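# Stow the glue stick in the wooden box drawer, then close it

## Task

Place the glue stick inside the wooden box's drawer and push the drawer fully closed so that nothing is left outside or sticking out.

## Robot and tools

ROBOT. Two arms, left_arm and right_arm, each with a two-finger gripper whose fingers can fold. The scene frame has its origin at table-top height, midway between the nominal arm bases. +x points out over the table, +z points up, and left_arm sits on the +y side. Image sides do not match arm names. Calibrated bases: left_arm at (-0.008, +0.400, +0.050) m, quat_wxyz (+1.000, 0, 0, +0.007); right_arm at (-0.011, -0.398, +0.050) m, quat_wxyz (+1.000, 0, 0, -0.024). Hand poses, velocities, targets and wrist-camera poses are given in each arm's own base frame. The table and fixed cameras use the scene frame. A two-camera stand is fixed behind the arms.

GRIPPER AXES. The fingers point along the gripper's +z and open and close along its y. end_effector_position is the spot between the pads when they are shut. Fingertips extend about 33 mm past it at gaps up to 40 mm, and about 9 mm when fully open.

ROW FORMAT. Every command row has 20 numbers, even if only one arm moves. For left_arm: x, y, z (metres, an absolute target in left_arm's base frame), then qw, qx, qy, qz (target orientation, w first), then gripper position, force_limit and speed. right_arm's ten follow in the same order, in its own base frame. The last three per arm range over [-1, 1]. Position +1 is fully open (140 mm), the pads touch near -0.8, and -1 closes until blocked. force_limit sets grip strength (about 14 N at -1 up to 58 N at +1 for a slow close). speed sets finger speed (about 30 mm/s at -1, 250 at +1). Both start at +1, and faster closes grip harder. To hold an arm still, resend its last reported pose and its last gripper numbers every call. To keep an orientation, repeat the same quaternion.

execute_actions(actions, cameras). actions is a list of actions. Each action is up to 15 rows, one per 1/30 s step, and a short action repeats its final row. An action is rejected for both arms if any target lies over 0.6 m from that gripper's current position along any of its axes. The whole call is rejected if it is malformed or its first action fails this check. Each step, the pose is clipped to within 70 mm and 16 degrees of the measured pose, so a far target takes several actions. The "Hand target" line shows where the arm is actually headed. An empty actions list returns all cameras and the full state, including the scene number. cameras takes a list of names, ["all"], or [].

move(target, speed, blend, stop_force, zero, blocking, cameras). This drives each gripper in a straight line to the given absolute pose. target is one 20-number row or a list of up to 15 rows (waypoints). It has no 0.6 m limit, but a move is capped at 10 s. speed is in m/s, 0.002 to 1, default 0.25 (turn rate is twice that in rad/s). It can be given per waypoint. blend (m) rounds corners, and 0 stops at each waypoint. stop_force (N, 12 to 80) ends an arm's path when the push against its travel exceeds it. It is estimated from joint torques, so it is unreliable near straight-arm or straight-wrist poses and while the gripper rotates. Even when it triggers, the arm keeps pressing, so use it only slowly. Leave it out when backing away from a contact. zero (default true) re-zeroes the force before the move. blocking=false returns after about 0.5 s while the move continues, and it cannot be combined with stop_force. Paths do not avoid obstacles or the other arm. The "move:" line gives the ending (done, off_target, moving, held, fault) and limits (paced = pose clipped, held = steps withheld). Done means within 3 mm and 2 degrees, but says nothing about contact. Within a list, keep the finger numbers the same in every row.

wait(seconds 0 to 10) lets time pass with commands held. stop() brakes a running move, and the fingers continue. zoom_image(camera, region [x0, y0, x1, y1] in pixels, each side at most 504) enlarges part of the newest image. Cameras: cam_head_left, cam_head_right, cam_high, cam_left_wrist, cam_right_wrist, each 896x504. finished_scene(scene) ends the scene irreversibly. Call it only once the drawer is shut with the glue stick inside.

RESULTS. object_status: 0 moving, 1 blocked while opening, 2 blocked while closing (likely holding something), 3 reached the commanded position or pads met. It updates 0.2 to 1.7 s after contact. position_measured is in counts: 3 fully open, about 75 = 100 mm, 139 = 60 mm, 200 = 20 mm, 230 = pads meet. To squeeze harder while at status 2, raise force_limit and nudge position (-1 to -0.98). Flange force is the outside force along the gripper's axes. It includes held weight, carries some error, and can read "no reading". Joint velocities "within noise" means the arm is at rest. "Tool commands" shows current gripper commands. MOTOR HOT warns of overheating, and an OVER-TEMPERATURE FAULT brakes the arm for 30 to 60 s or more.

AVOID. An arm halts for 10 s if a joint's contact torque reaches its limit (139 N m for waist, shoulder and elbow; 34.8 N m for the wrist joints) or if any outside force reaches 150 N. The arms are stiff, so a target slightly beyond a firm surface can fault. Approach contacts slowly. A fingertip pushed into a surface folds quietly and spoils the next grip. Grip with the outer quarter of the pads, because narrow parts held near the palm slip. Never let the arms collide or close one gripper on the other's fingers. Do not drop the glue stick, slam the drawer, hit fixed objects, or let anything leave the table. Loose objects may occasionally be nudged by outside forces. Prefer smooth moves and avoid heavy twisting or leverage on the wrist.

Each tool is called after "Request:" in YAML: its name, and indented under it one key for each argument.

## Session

Request:
execute_actions:
  actions: []

Scene clock: 0.00 s.
left_arm: end_effector_position=(+0.4151, -0.2951, +0.2356) position_measured=3 object_status=3 end_effector_quat_wxyz=(+0.571, +0.326, -0.671, +0.341) | right_arm: end_effector_position=(+0.3180, -0.1147, +0.3175) position_measured=3 object_status=3 end_effector_quat_wxyz=(-0.367, -0.375, +0.672, -0.522)
Joint positions: left_arm=[0.128 0.611 -0.213 0.939 -1.934 -1.072] | right_arm=[0.809 0.069 -0.634 0.751 -2.064 -1.462]
Joint velocities: within noise
Flange force (N): no reading
Hand target: left_arm +0.4151, -0.2951, +0.2356; +0.571, +0.326, -0.671, +0.341 | right_arm +0.3180, -0.1147, +0.3175; -0.367, -0.375, +0.672, -0.522
Tool commands: left_gripper/position=+1.0 left_gripper/force_limit=+1.0 left_gripper/speed=+1.0 right_gripper/position=+1.0 right_gripper/force_limit=+1.0 right_gripper/speed=+1.0

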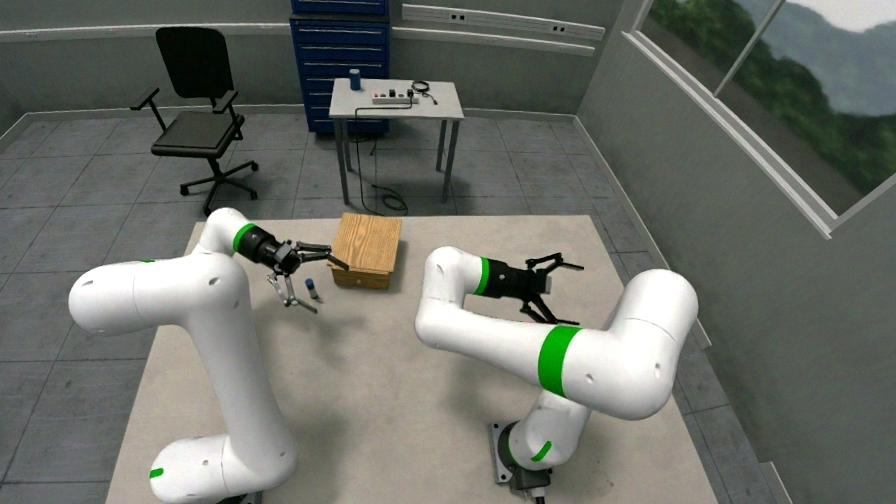

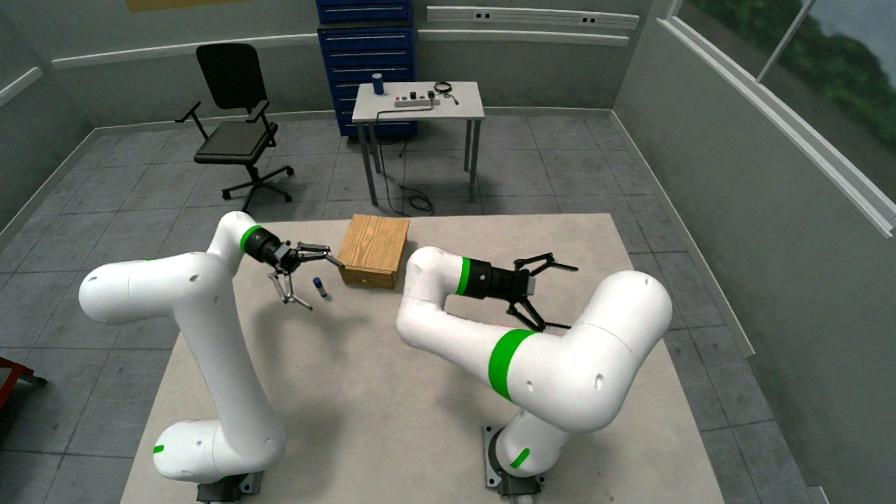

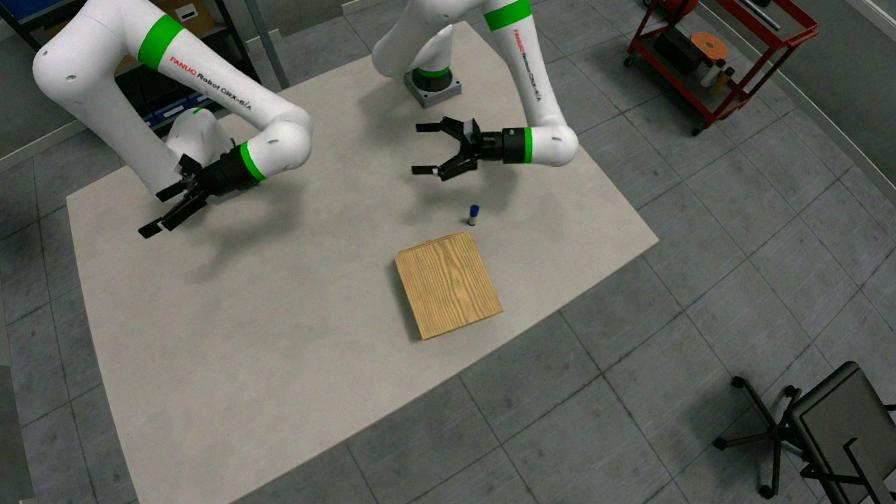

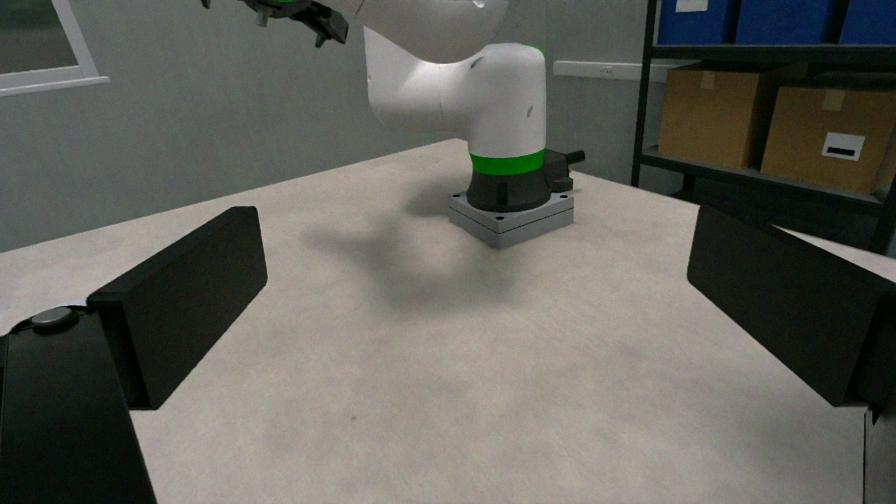

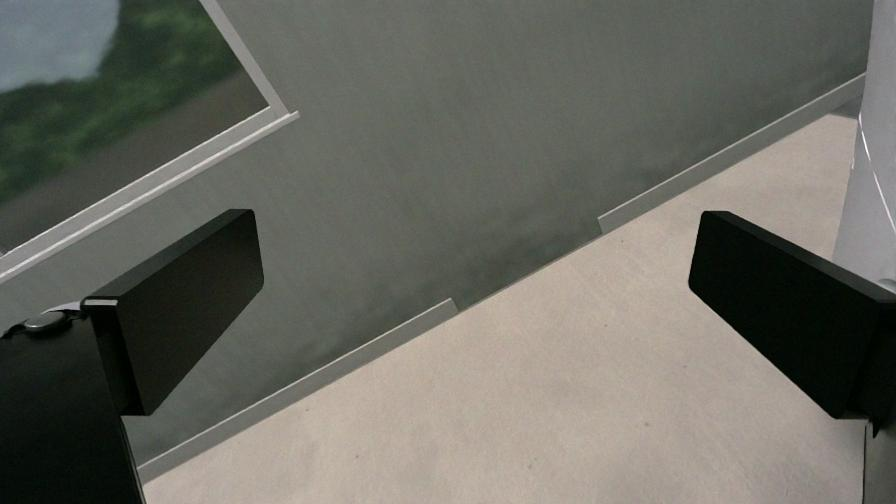

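Request:
zoom_image:
  camera: "cam_high"
  region: [360, 190, 540, 350]

Request:
zoom_image:
  camera: "cam_head_left"
  region: [270, 200, 450, 310]

Request:
zoom_image:
  camera: "cam_head_right"
  region: [270, 200, 450, 310]

Scaled by 2.800 from the camera's 896x504 image, which has a finer 1280x720 frame.

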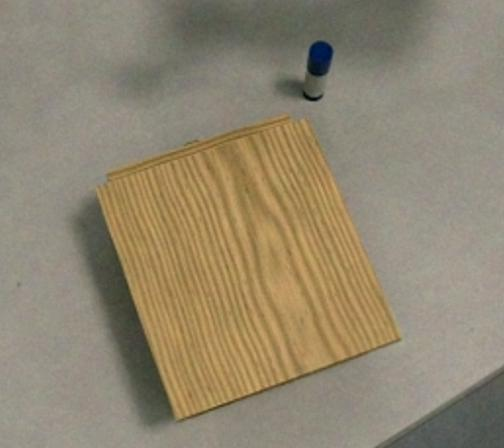

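Scaled by 2.800 from the camera's 896x504 image, which has a finer 1280x720 frame.

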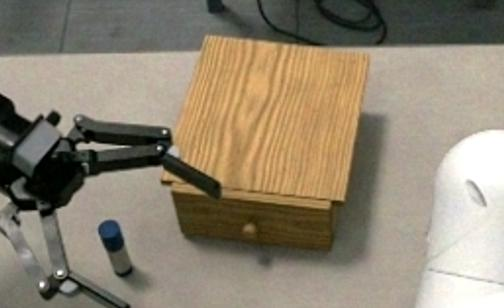

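Scaled by 2.800 from the camera's 896x504 image, which has a finer 1280x720 frame.

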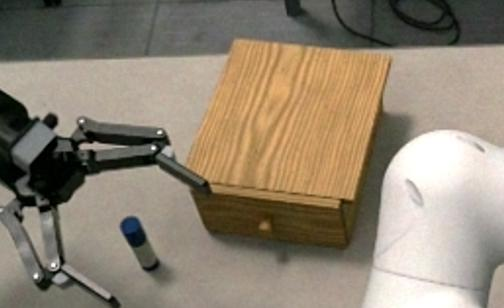

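Request:
move:
  target: [0.4355, -0.1861, 0.23, 0.0783, 0.8115, -0.1119, 0.5682, -0.08, 1, 1, 0.3767, 0.3168, 0.25, 0.0300, 0.9040, -0.0643, 0.4215, -0.08, 1, 1]
  speed: 0.5
  cameras: ["all"]

Scene clock: 6.60 s.
left_arm: end_effector_position=(+0.4354, -0.1868, +0.2306) position_measured=139 object_status=3 end_effector_quat_wxyz=(+0.040, +0.833, -0.090, +0.544) | right_arm: end_effector_position=(+0.3767, +0.3168, +0.2500) position_measured=139 object_status=3 end_effector_quat_wxyz=(+0.030, +0.904, -0.064, +0.422)
Joint positions: left_arm=[-0.169 -0.786 -1.187 0.601 -0.019 0.929] | right_arm=[1.496 -0.161 -0.648 0.911 -1.313 -0.423]
Flange force (N): left_arm=no reading | right_arm=[4.7 0.9 2.2]
Hand target: left_arm +0.4354, -0.1868, +0.2306; +0.040, +0.833, -0.090, +0.544 | right_arm +0.3767, +0.3168, +0.2500; +0.030, +0.904, -0.064, +0.422
Off the commanded pose: left_arm 0.001 m, 6 deg | right_arm 0.000 m, 0 deg.
joint sent to its limit (left arm) — joint 3 (elbow), lower limit, where the elbow is as bent as it goes. The joint targets are off in orientation, not in position.
move: off_target (left_arm); limits=paced

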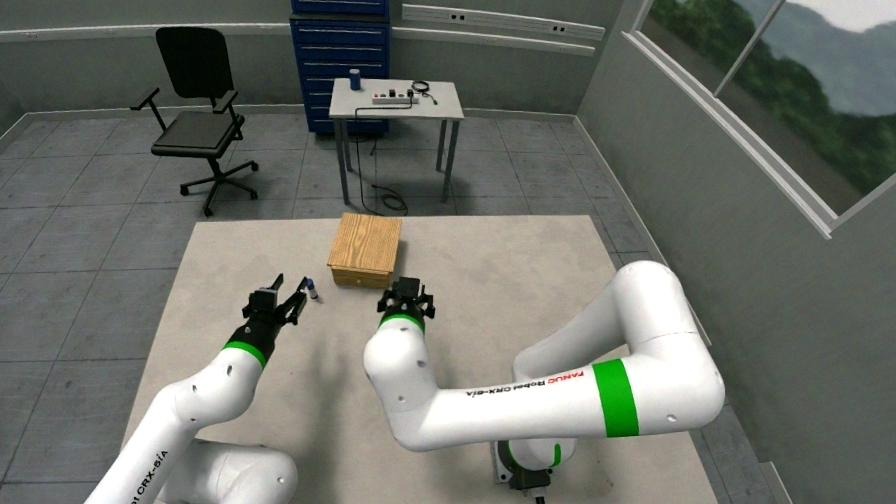

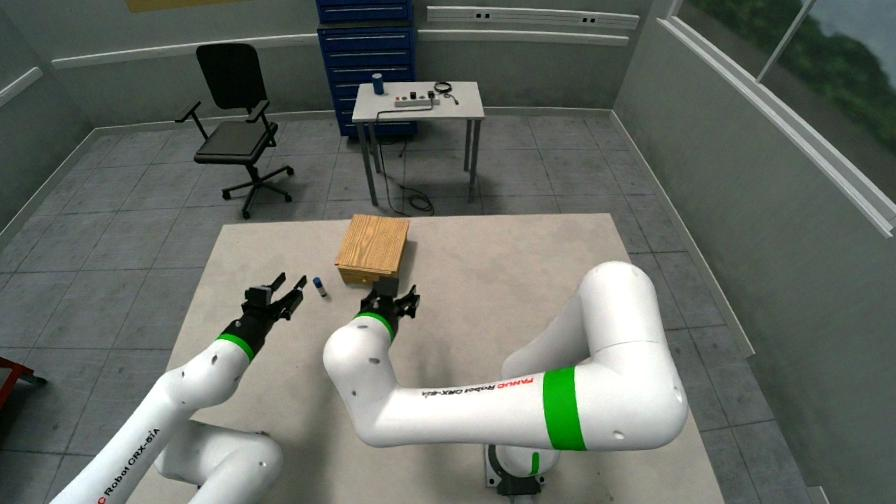

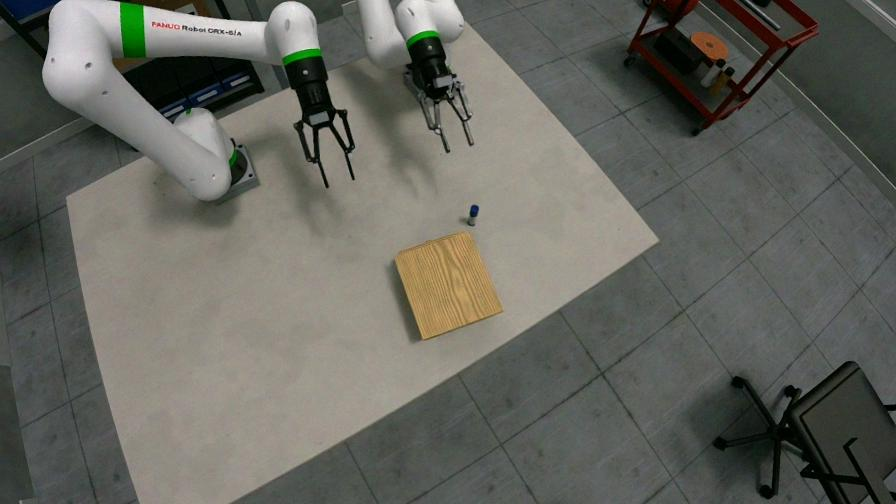

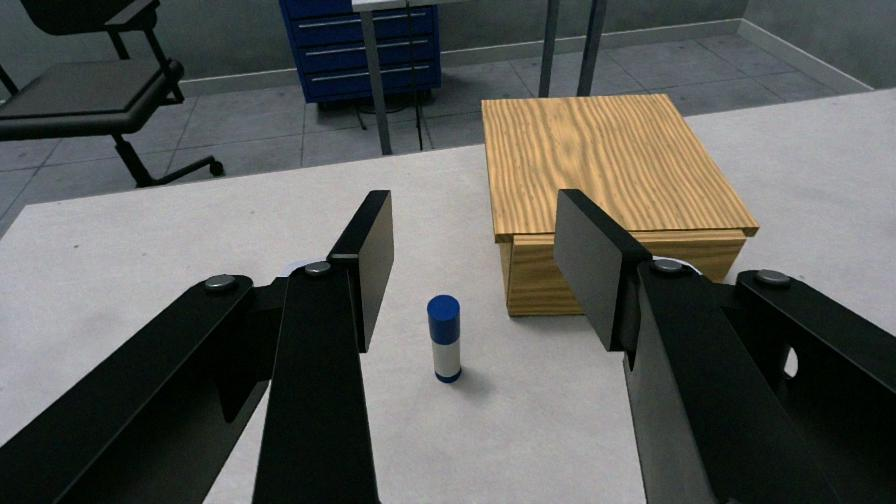

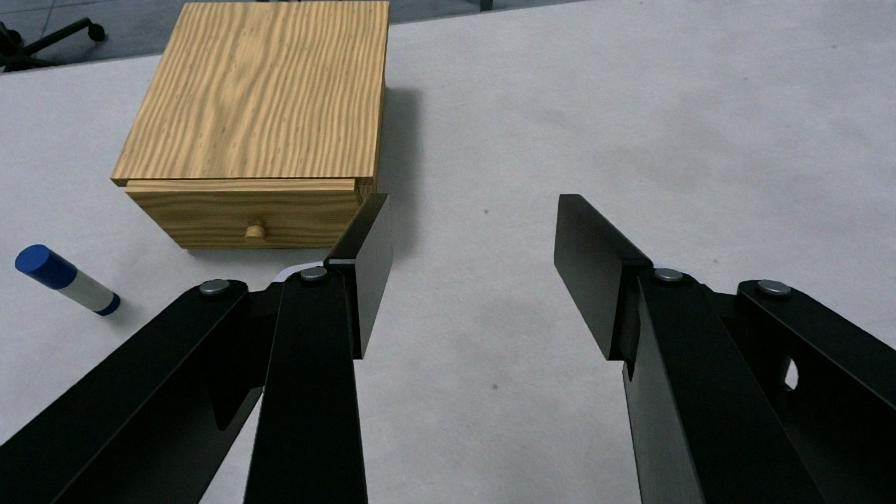

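Request:
move:
  target: [0.5181, -0.189, 0.0185, 0.0860, 0.7698, -0.1062, 0.6234, -0.08, 1, 1, 0.5204, 0.4855, 0.037, 0.0355, 0.8638, -0.0614, 0.4988, -0.08, 1, 1]
  speed: 0.25
  cameras: ["cam_left_wrist", "cam_right_wrist", "cam_high", "cam_head_left"]

Scene clock: 9.67 s.
left_arm: end_effector_position=(+0.5181, -0.1890, +0.0185) position_measured=139 object_status=3 end_effector_quat_wxyz=(+0.086, +0.770, -0.106, +0.623) | right_arm: end_effector_position=(+0.5204, +0.4855, +0.0370) position_measured=139 object_status=3 end_effector_quat_wxyz=(+0.035, +0.864, -0.061, +0.499)
Joint positions: left_arm=[0.14 0.613 -0.996 -0.412 1.397 1.555] | right_arm=[1.211 0.623 -0.408 1.458 -1.018 -0.941]
Flange force (N): left_arm=[8.0 0.3 -2.6] | right_arm=[4.9 5.3 1.0]
Hand target: left_arm +0.5181, -0.1890, +0.0185; +0.086, +0.770, -0.106, +0.623 | right_arm +0.5204, +0.4855, +0.0370; +0.036, +0.864, -0.061, +0.499
Off the commanded pose: left_arm 0.000 m, 0 deg | right_arm 0.000 m, 0 deg.
move: done
Images, in order (width x height): cam_head_left 896x504, cam_high 896x504, cam_left_wrist 896x504, cam_right_wrist 896x504.

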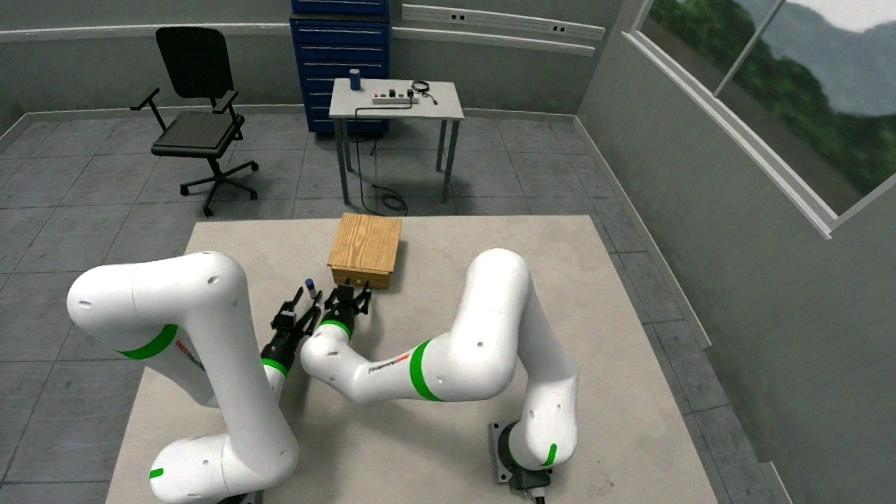

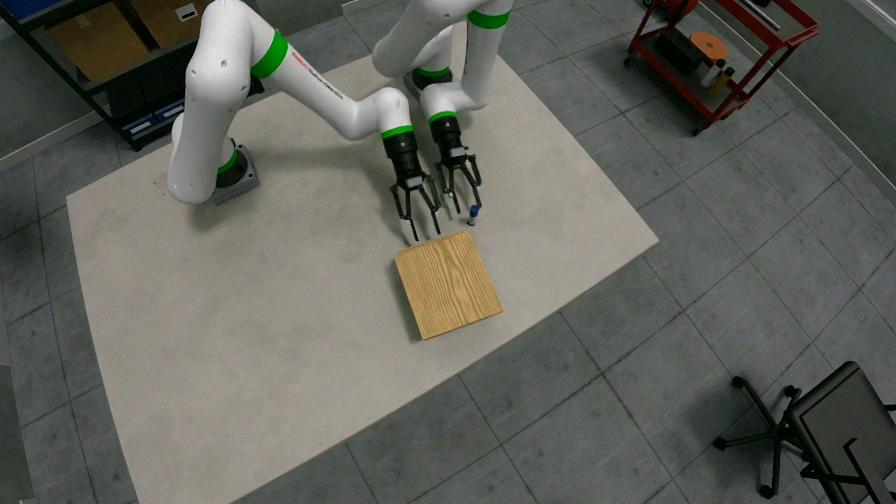

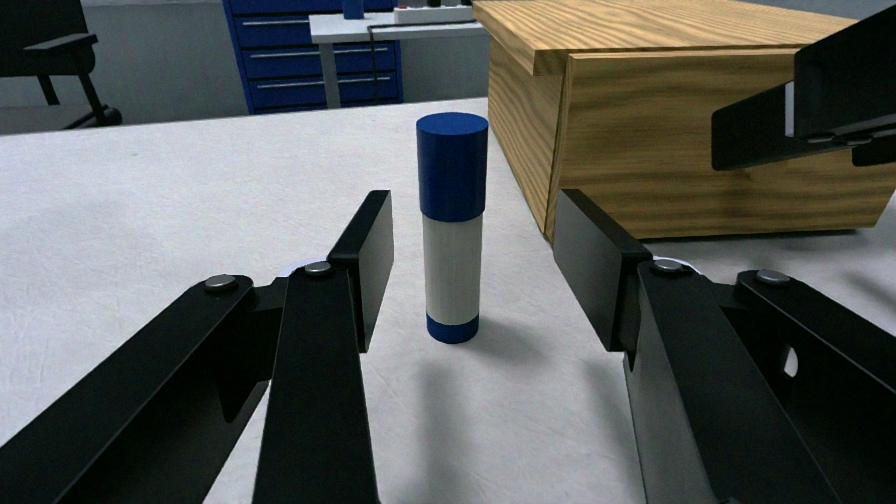

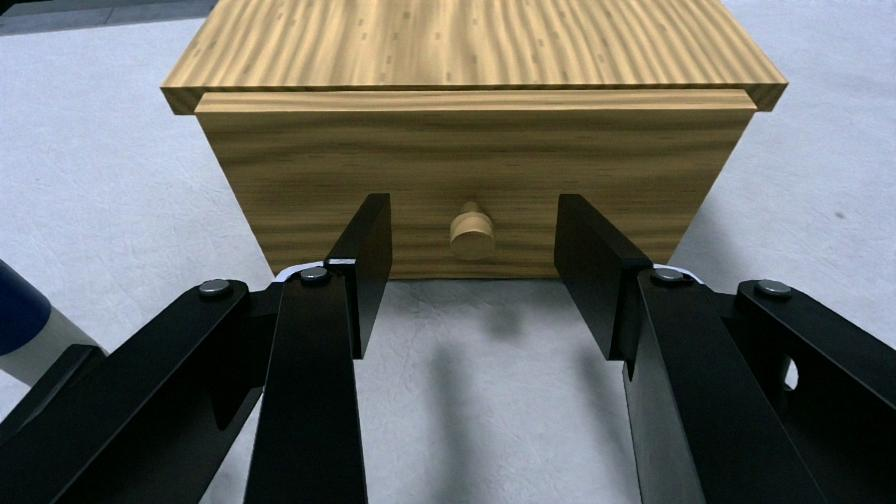

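Request:
move:
  target:
    - [0.5539, -0.191, 0.009, 0.0860, 0.7698, -0.1062, 0.6234, -0.08, 1, 1, 0.5407, 0.4826, 0.013, 0.0355, 0.8638, -0.0614, 0.4988, -0.08, 1, 1]
    - [0.5539, -0.191, 0.009, 0.0860, 0.7698, -0.1062, 0.6234, -1, -0.1, -1, 0.5407, 0.4826, 0.013, 0.0355, 0.8638, -0.0614, 0.4988, -0.08, 1, 1]
  speed: [0.1, 0.1]
  cameras: ["cam_left_wrist", "cam_right_wrist"]

Scene clock: 13.47 s.
left_arm: end_effector_position=(+0.5539, -0.1910, +0.0090) position_measured=226 object_status=2 end_effector_quat_wxyz=(+0.086, +0.770, -0.106, +0.623) | right_arm: end_effector_position=(+0.5407, +0.4826, +0.0130) position_measured=139 object_status=3 end_effector_quat_wxyz=(+0.035, +0.864, -0.061, +0.499)
Joint positions: left_arm=[0.112 0.639 -0.907 -0.388 1.338 1.581] | right_arm=[1.162 0.673 -0.396 1.523 -0.991 -0.982]
Flange force (N): left_arm=[7.2 0.0 -3.0] | right_arm=[4.9 5.4 -3.8]
Hand target: left_arm +0.5539, -0.1910, +0.0090; +0.086, +0.770, -0.106, +0.623 | right_arm +0.5407, +0.4826, +0.0130; +0.036, +0.864, -0.061, +0.499
Off the commanded pose: left_arm 0.000 m, 0 deg | right_arm 0.000 m, 0 deg.
move: done
Images, in order (width x height): cam_left_wrist 896x504, cam_right_wrist 896x504.

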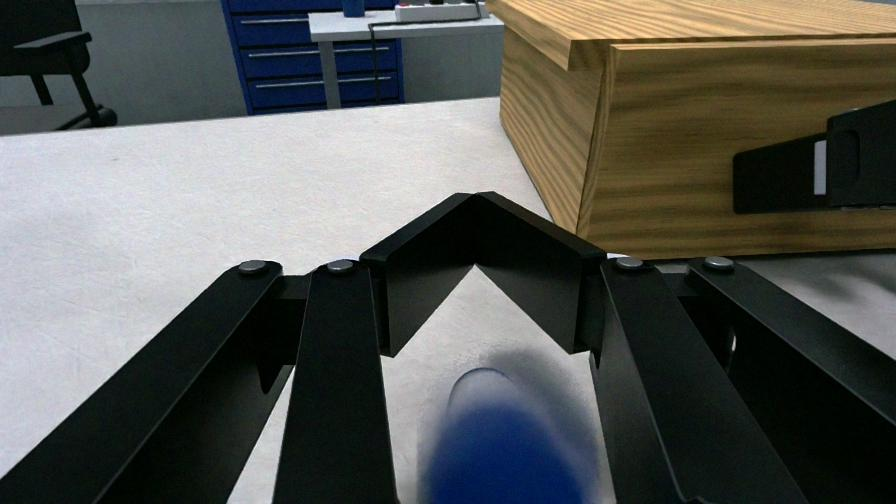

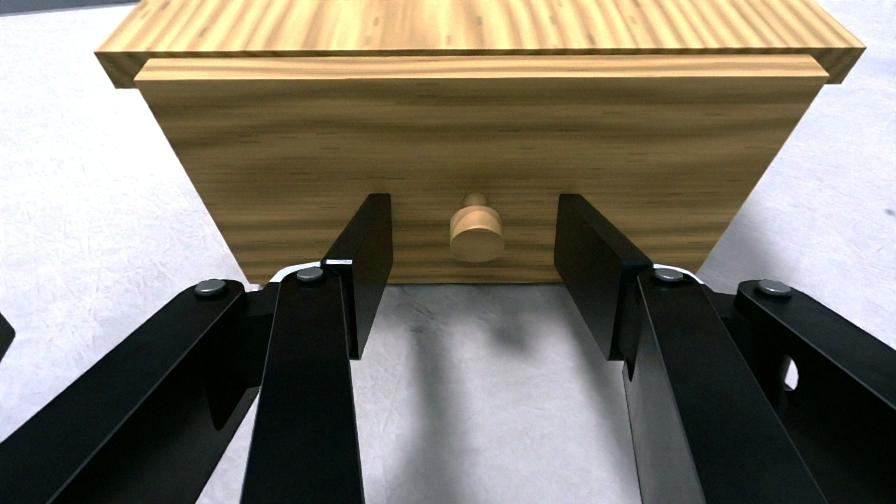

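Request:
zoom_image:
  camera: "cam_left_wrist"
  region: [300, 180, 700, 504]

Request:
wait:
  seconds: 0
  cameras: ["all"]

Scaled by 1.260 from the camera's 896x504 image, which has a finer 1280x720 frame.

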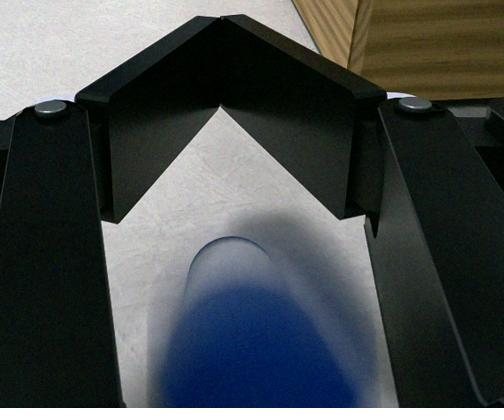

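Scene clock: 15.53 s.
left_arm: end_effector_position=(+0.5539, -0.1910, +0.0090) position_measured=226 object_status=2 end_effector_quat_wxyz=(+0.086, +0.770, -0.106, +0.623) | right_arm: end_effector_position=(+0.5407, +0.4826, +0.0130) position_measured=139 object_status=3 end_effector_quat_wxyz=(+0.035, +0.864, -0.061, +0.499)
Joint positions: left_arm=[0.112 0.639 -0.907 -0.388 1.338 1.581] | right_arm=[1.162 0.673 -0.396 1.523 -0.991 -0.982]
Flange force (N): left_arm=[7.9 0.1 -3.4] | right_arm=[5.5 6.0 -4.0]
Hand target: left_arm +0.5539, -0.1910, +0.0090; +0.086, +0.770, -0.106, +0.623 | right_arm +0.5407, +0.4826, +0.0130; +0.036, +0.864, -0.061, +0.499
Tool commands: left_gripper/position=-1.0 left_gripper/force_limit=-0.1 left_gripper/speed=-1.0 right_gripper/position=-0.08 right_gripper/force_limit=+1.0 right_gripper/speed=+1.0
Off the commanded pose: left_arm 0.000 m, 0 deg | right_arm 0.000 m, 0 deg.

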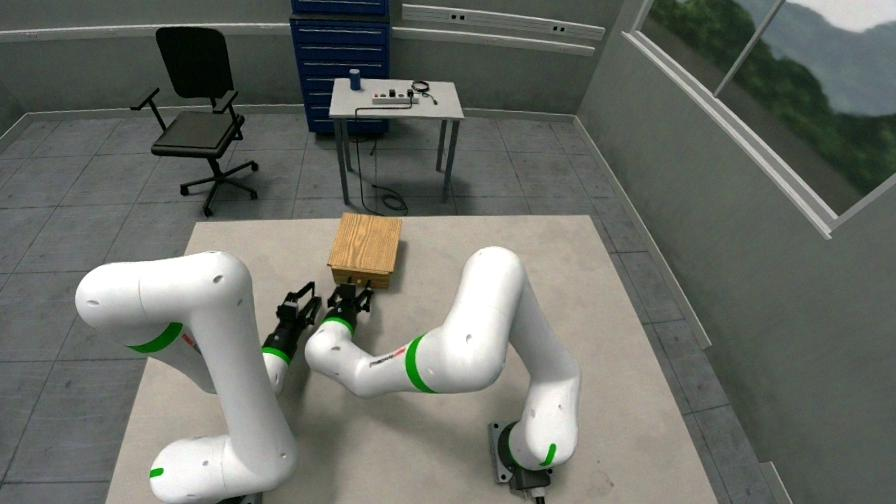

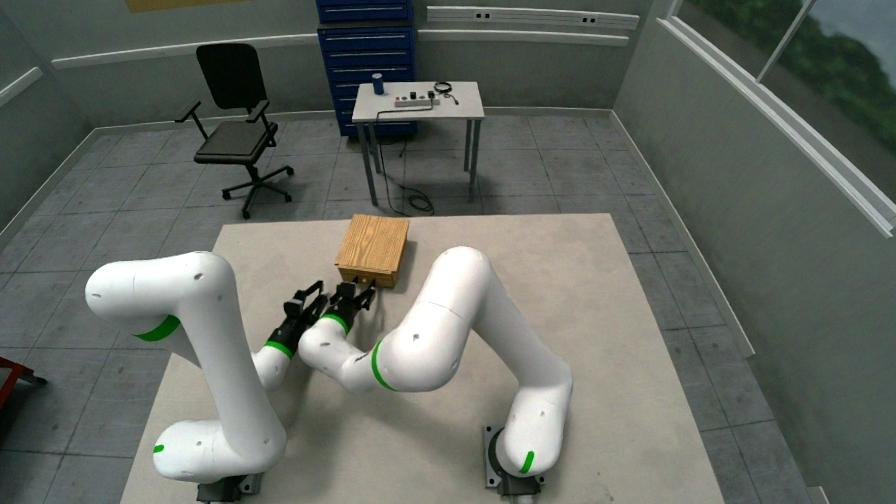

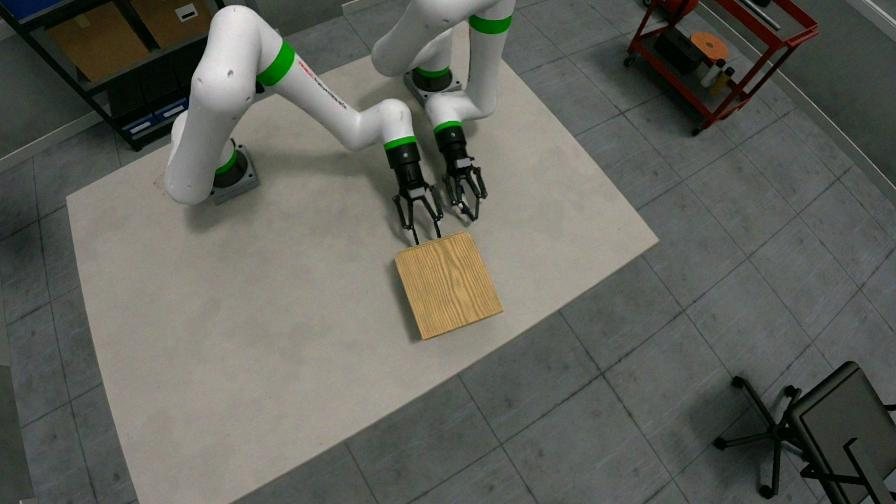

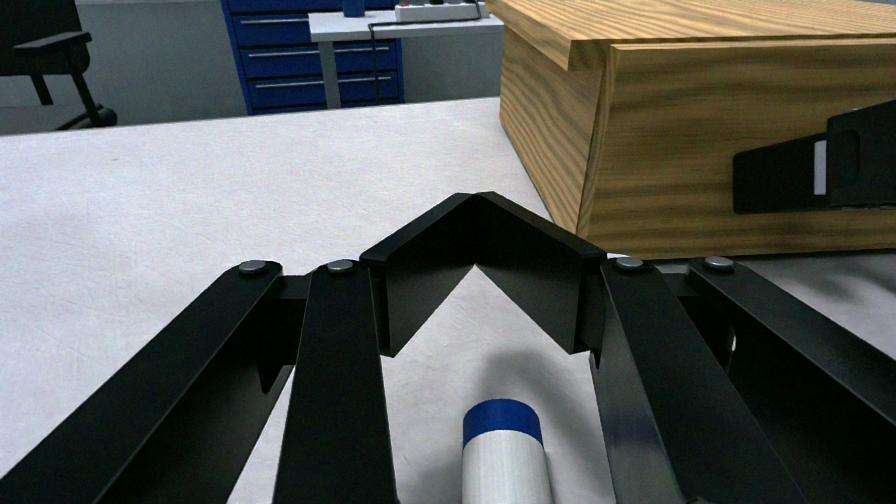

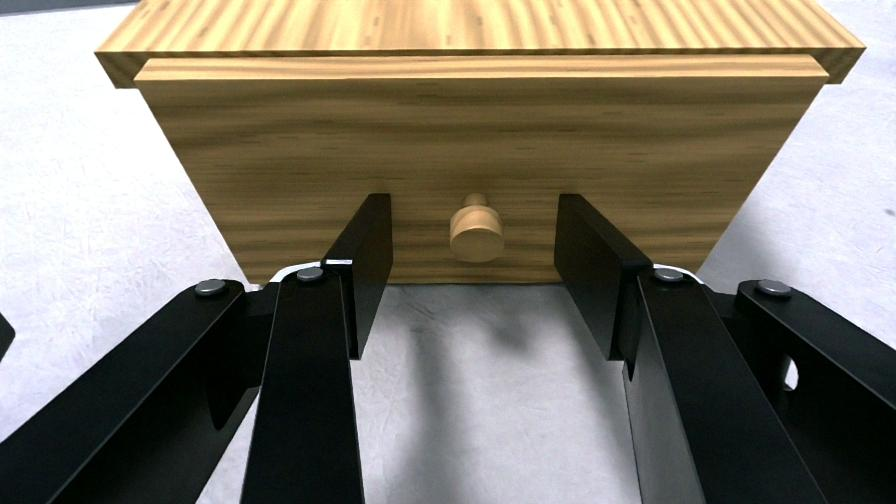

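Request:
move:
  target:
    - [0.5539, -0.191, 0.009, 0.0860, 0.7698, -0.1062, 0.6234, -0.1, -0.1, -1, 0.5407, 0.4826, 0.013, 0.0355, 0.8638, -0.0614, 0.4988, -1, -0.05, -1]
    - [0.5539, -0.191, 0.10, 0.0860, 0.7698, -0.1062, 0.6234, -0.1, -0.1, -1, 0.5407, 0.4826, 0.013, 0.0355, 0.8638, -0.0614, 0.4988, -1, -0.05, -1]
    - [0.4756, -0.1797, 0.15, 0.0178, 0.9821, -0.1354, 0.1293, -0.1, -0.1, -1, 0.5407, 0.4826, 0.013, 0.0355, 0.8638, -0.0614, 0.4988, -1, -0.05, -1]
  speed: [0.1, 0.15, 0.4]
  blend: [0, 0.02, 0]
  cameras: ["all"]

Scene clock: 20.80 s.
left_arm: end_effector_position=(+0.4756, -0.1797, +0.1500) position_measured=141 object_status=3 end_effector_quat_wxyz=(+0.018, +0.982, -0.135, +0.129) | right_arm: end_effector_position=(+0.5407, +0.4826, +0.0130) position_measured=205 object_status=2 end_effector_quat_wxyz=(+0.036, +0.864, -0.061, +0.499)
Joint positions: left_arm=[-0.064 -0.055 -0.308 0.062 -1.062 1.337] | right_arm=[1.162 0.673 -0.396 1.523 -0.991 -0.982]
Flange force (N): left_arm=[-6.3 -1.6 -0.3] | right_arm=[3.2 10.5 -9.7]
Hand target: left_arm +0.4756, -0.1797, +0.1500; +0.018, +0.982, -0.135, +0.129 | right_arm +0.5407, +0.4826, +0.0130; +0.036, +0.864, -0.061, +0.499
Off the commanded pose: left_arm 0.000 m, 0 deg | right_arm 0.000 m, 0 deg.
move: done; limits=paced

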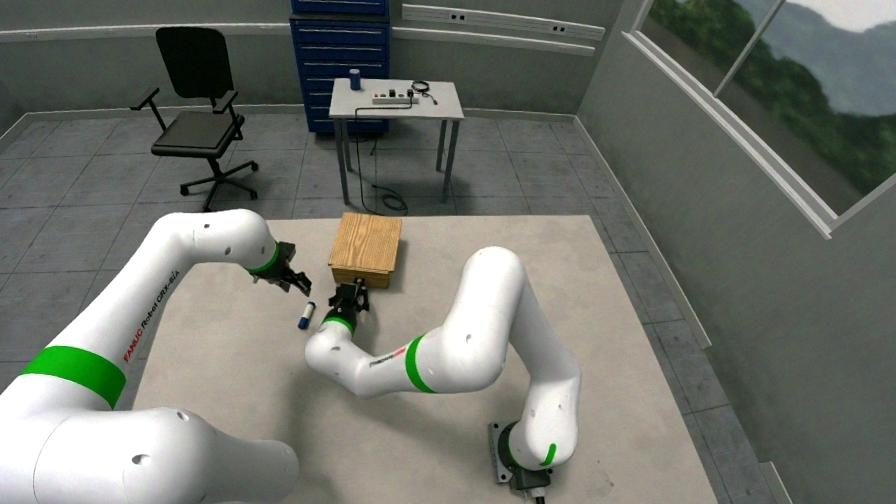

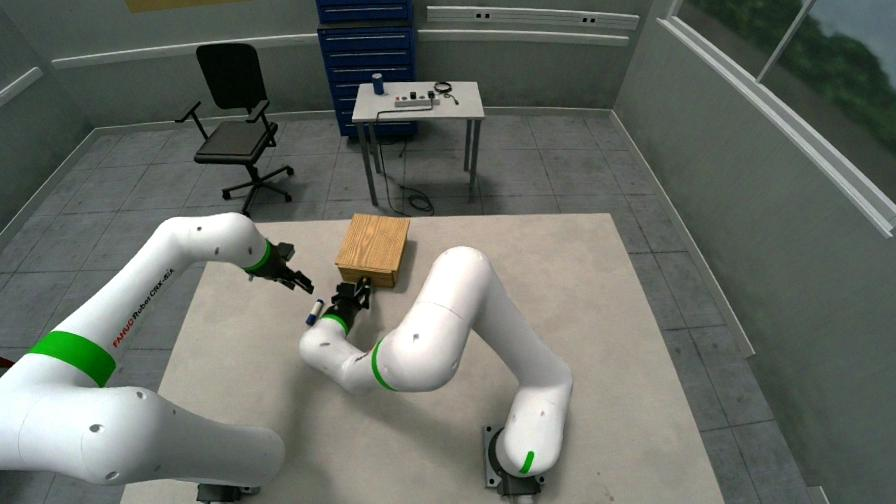

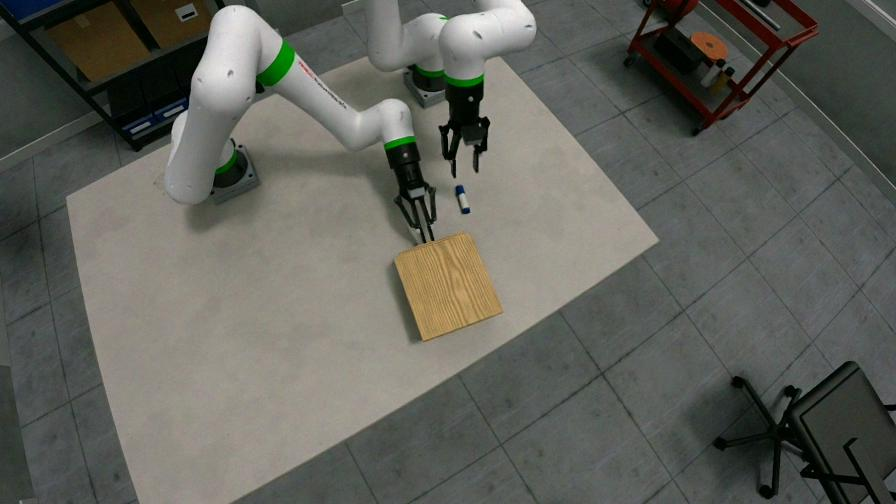

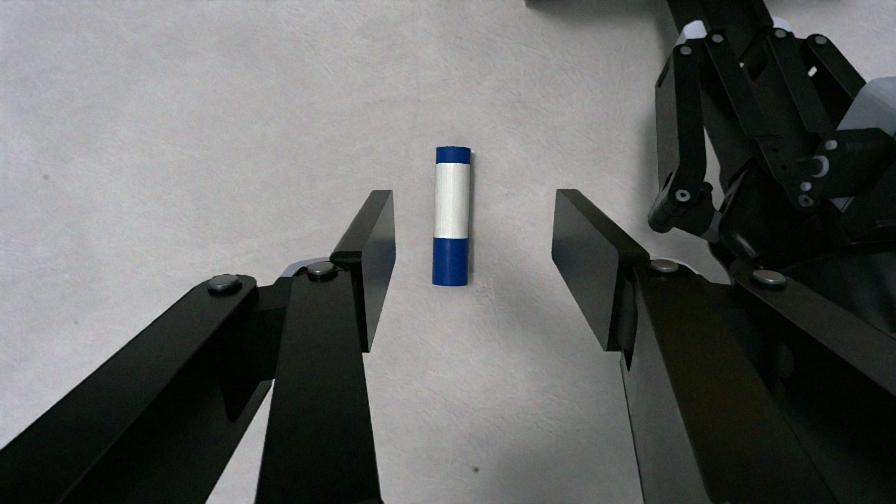

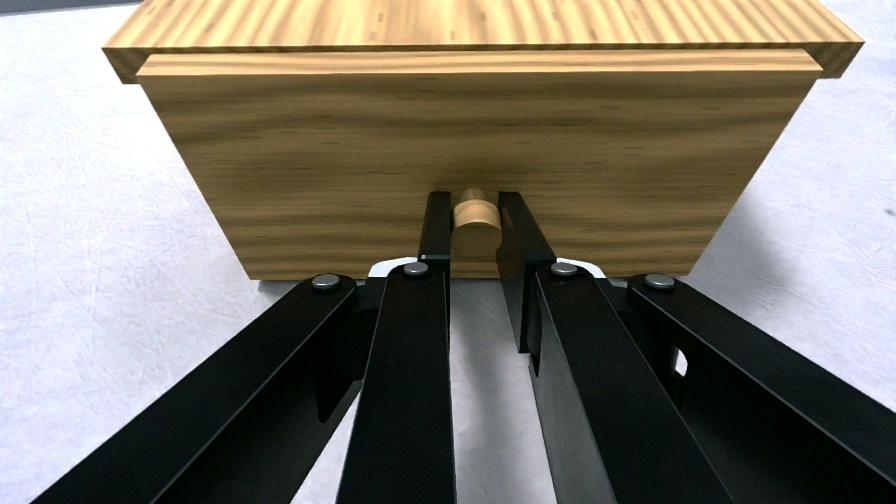

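Request:
move:
  target: [0.4903, -0.1759, 0.05, 0, 0.9892, -0.1465, 0, -0.1, -0.1, -1, 0.3922, 0.5038, 0.013, 0.0355, 0.8638, -0.0614, 0.4988, -1, -0.05, -1]
  speed: 0.12
  cameras: ["all"]

Scene clock: 23.33 s.
left_arm: end_effector_position=(+0.4903, -0.1759, +0.0500) position_measured=141 object_status=3 end_effector_quat_wxyz=(+0.000, +0.989, -0.147, +0.000) | right_arm: end_effector_position=(+0.3922, +0.5038, +0.0130) position_measured=205 object_status=2 end_effector_quat_wxyz=(+0.035, +0.864, -0.061, +0.499)
Joint positions: left_arm=[-0.092 0.274 -0.141 0 -1.156 1.369] | right_arm=[1.485 0.636 -0.452 1.263 -1.137 -1.035]
Flange force (N): left_arm=[-7.1 -1.0 -0.3] | right_arm=[4.9 4.5 1.8]
Hand target: left_arm +0.4903, -0.1759, +0.0500; +0.000, +0.989, -0.147, +0.000 | right_arm +0.3922, +0.5038, +0.0130; +0.035, +0.864, -0.061, +0.499
Off the commanded pose: left_arm 0.000 m, 0 deg | right_arm 0.000 m, 0 deg.
move: done

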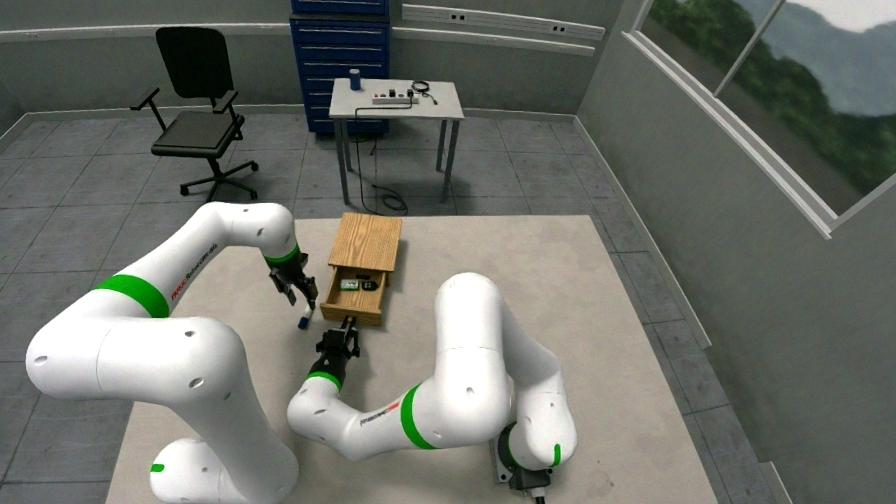

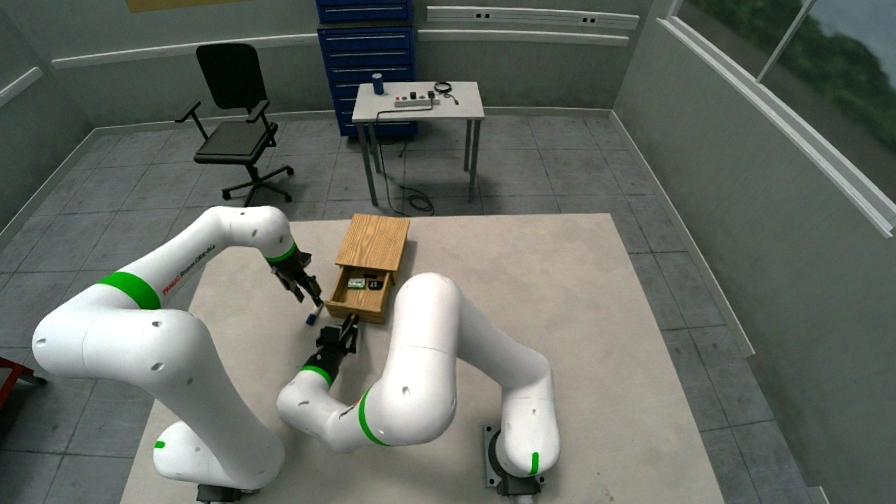

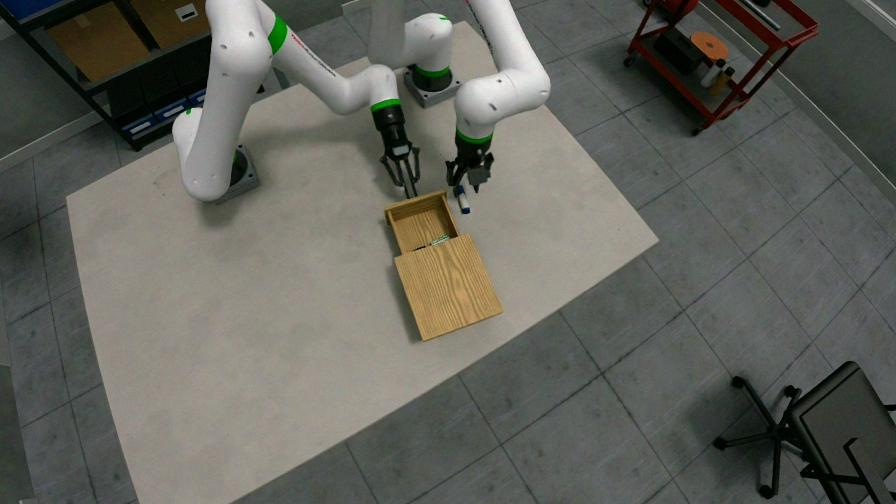

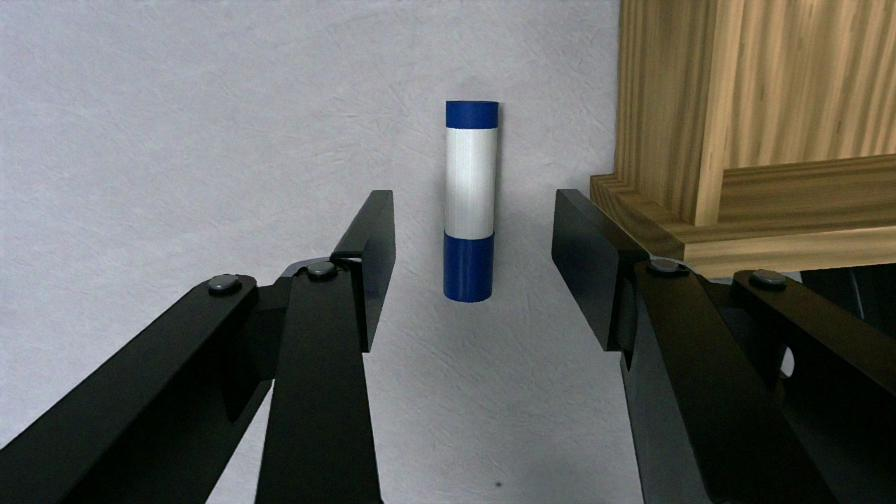

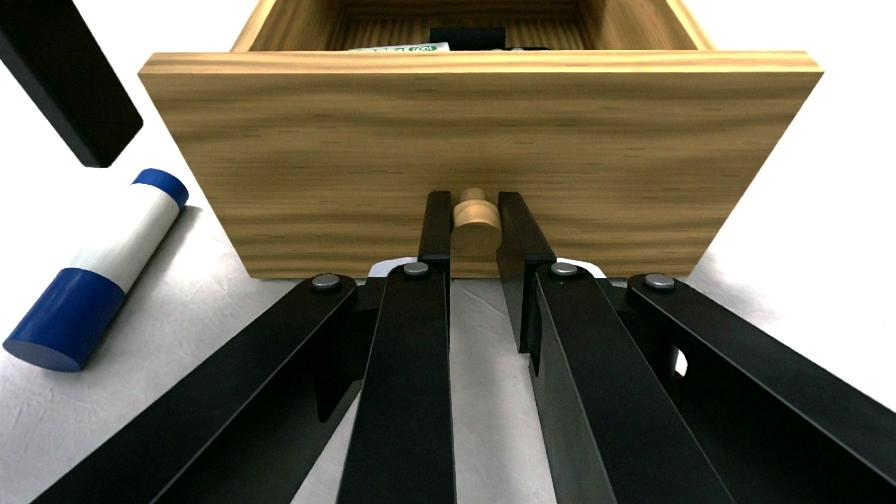

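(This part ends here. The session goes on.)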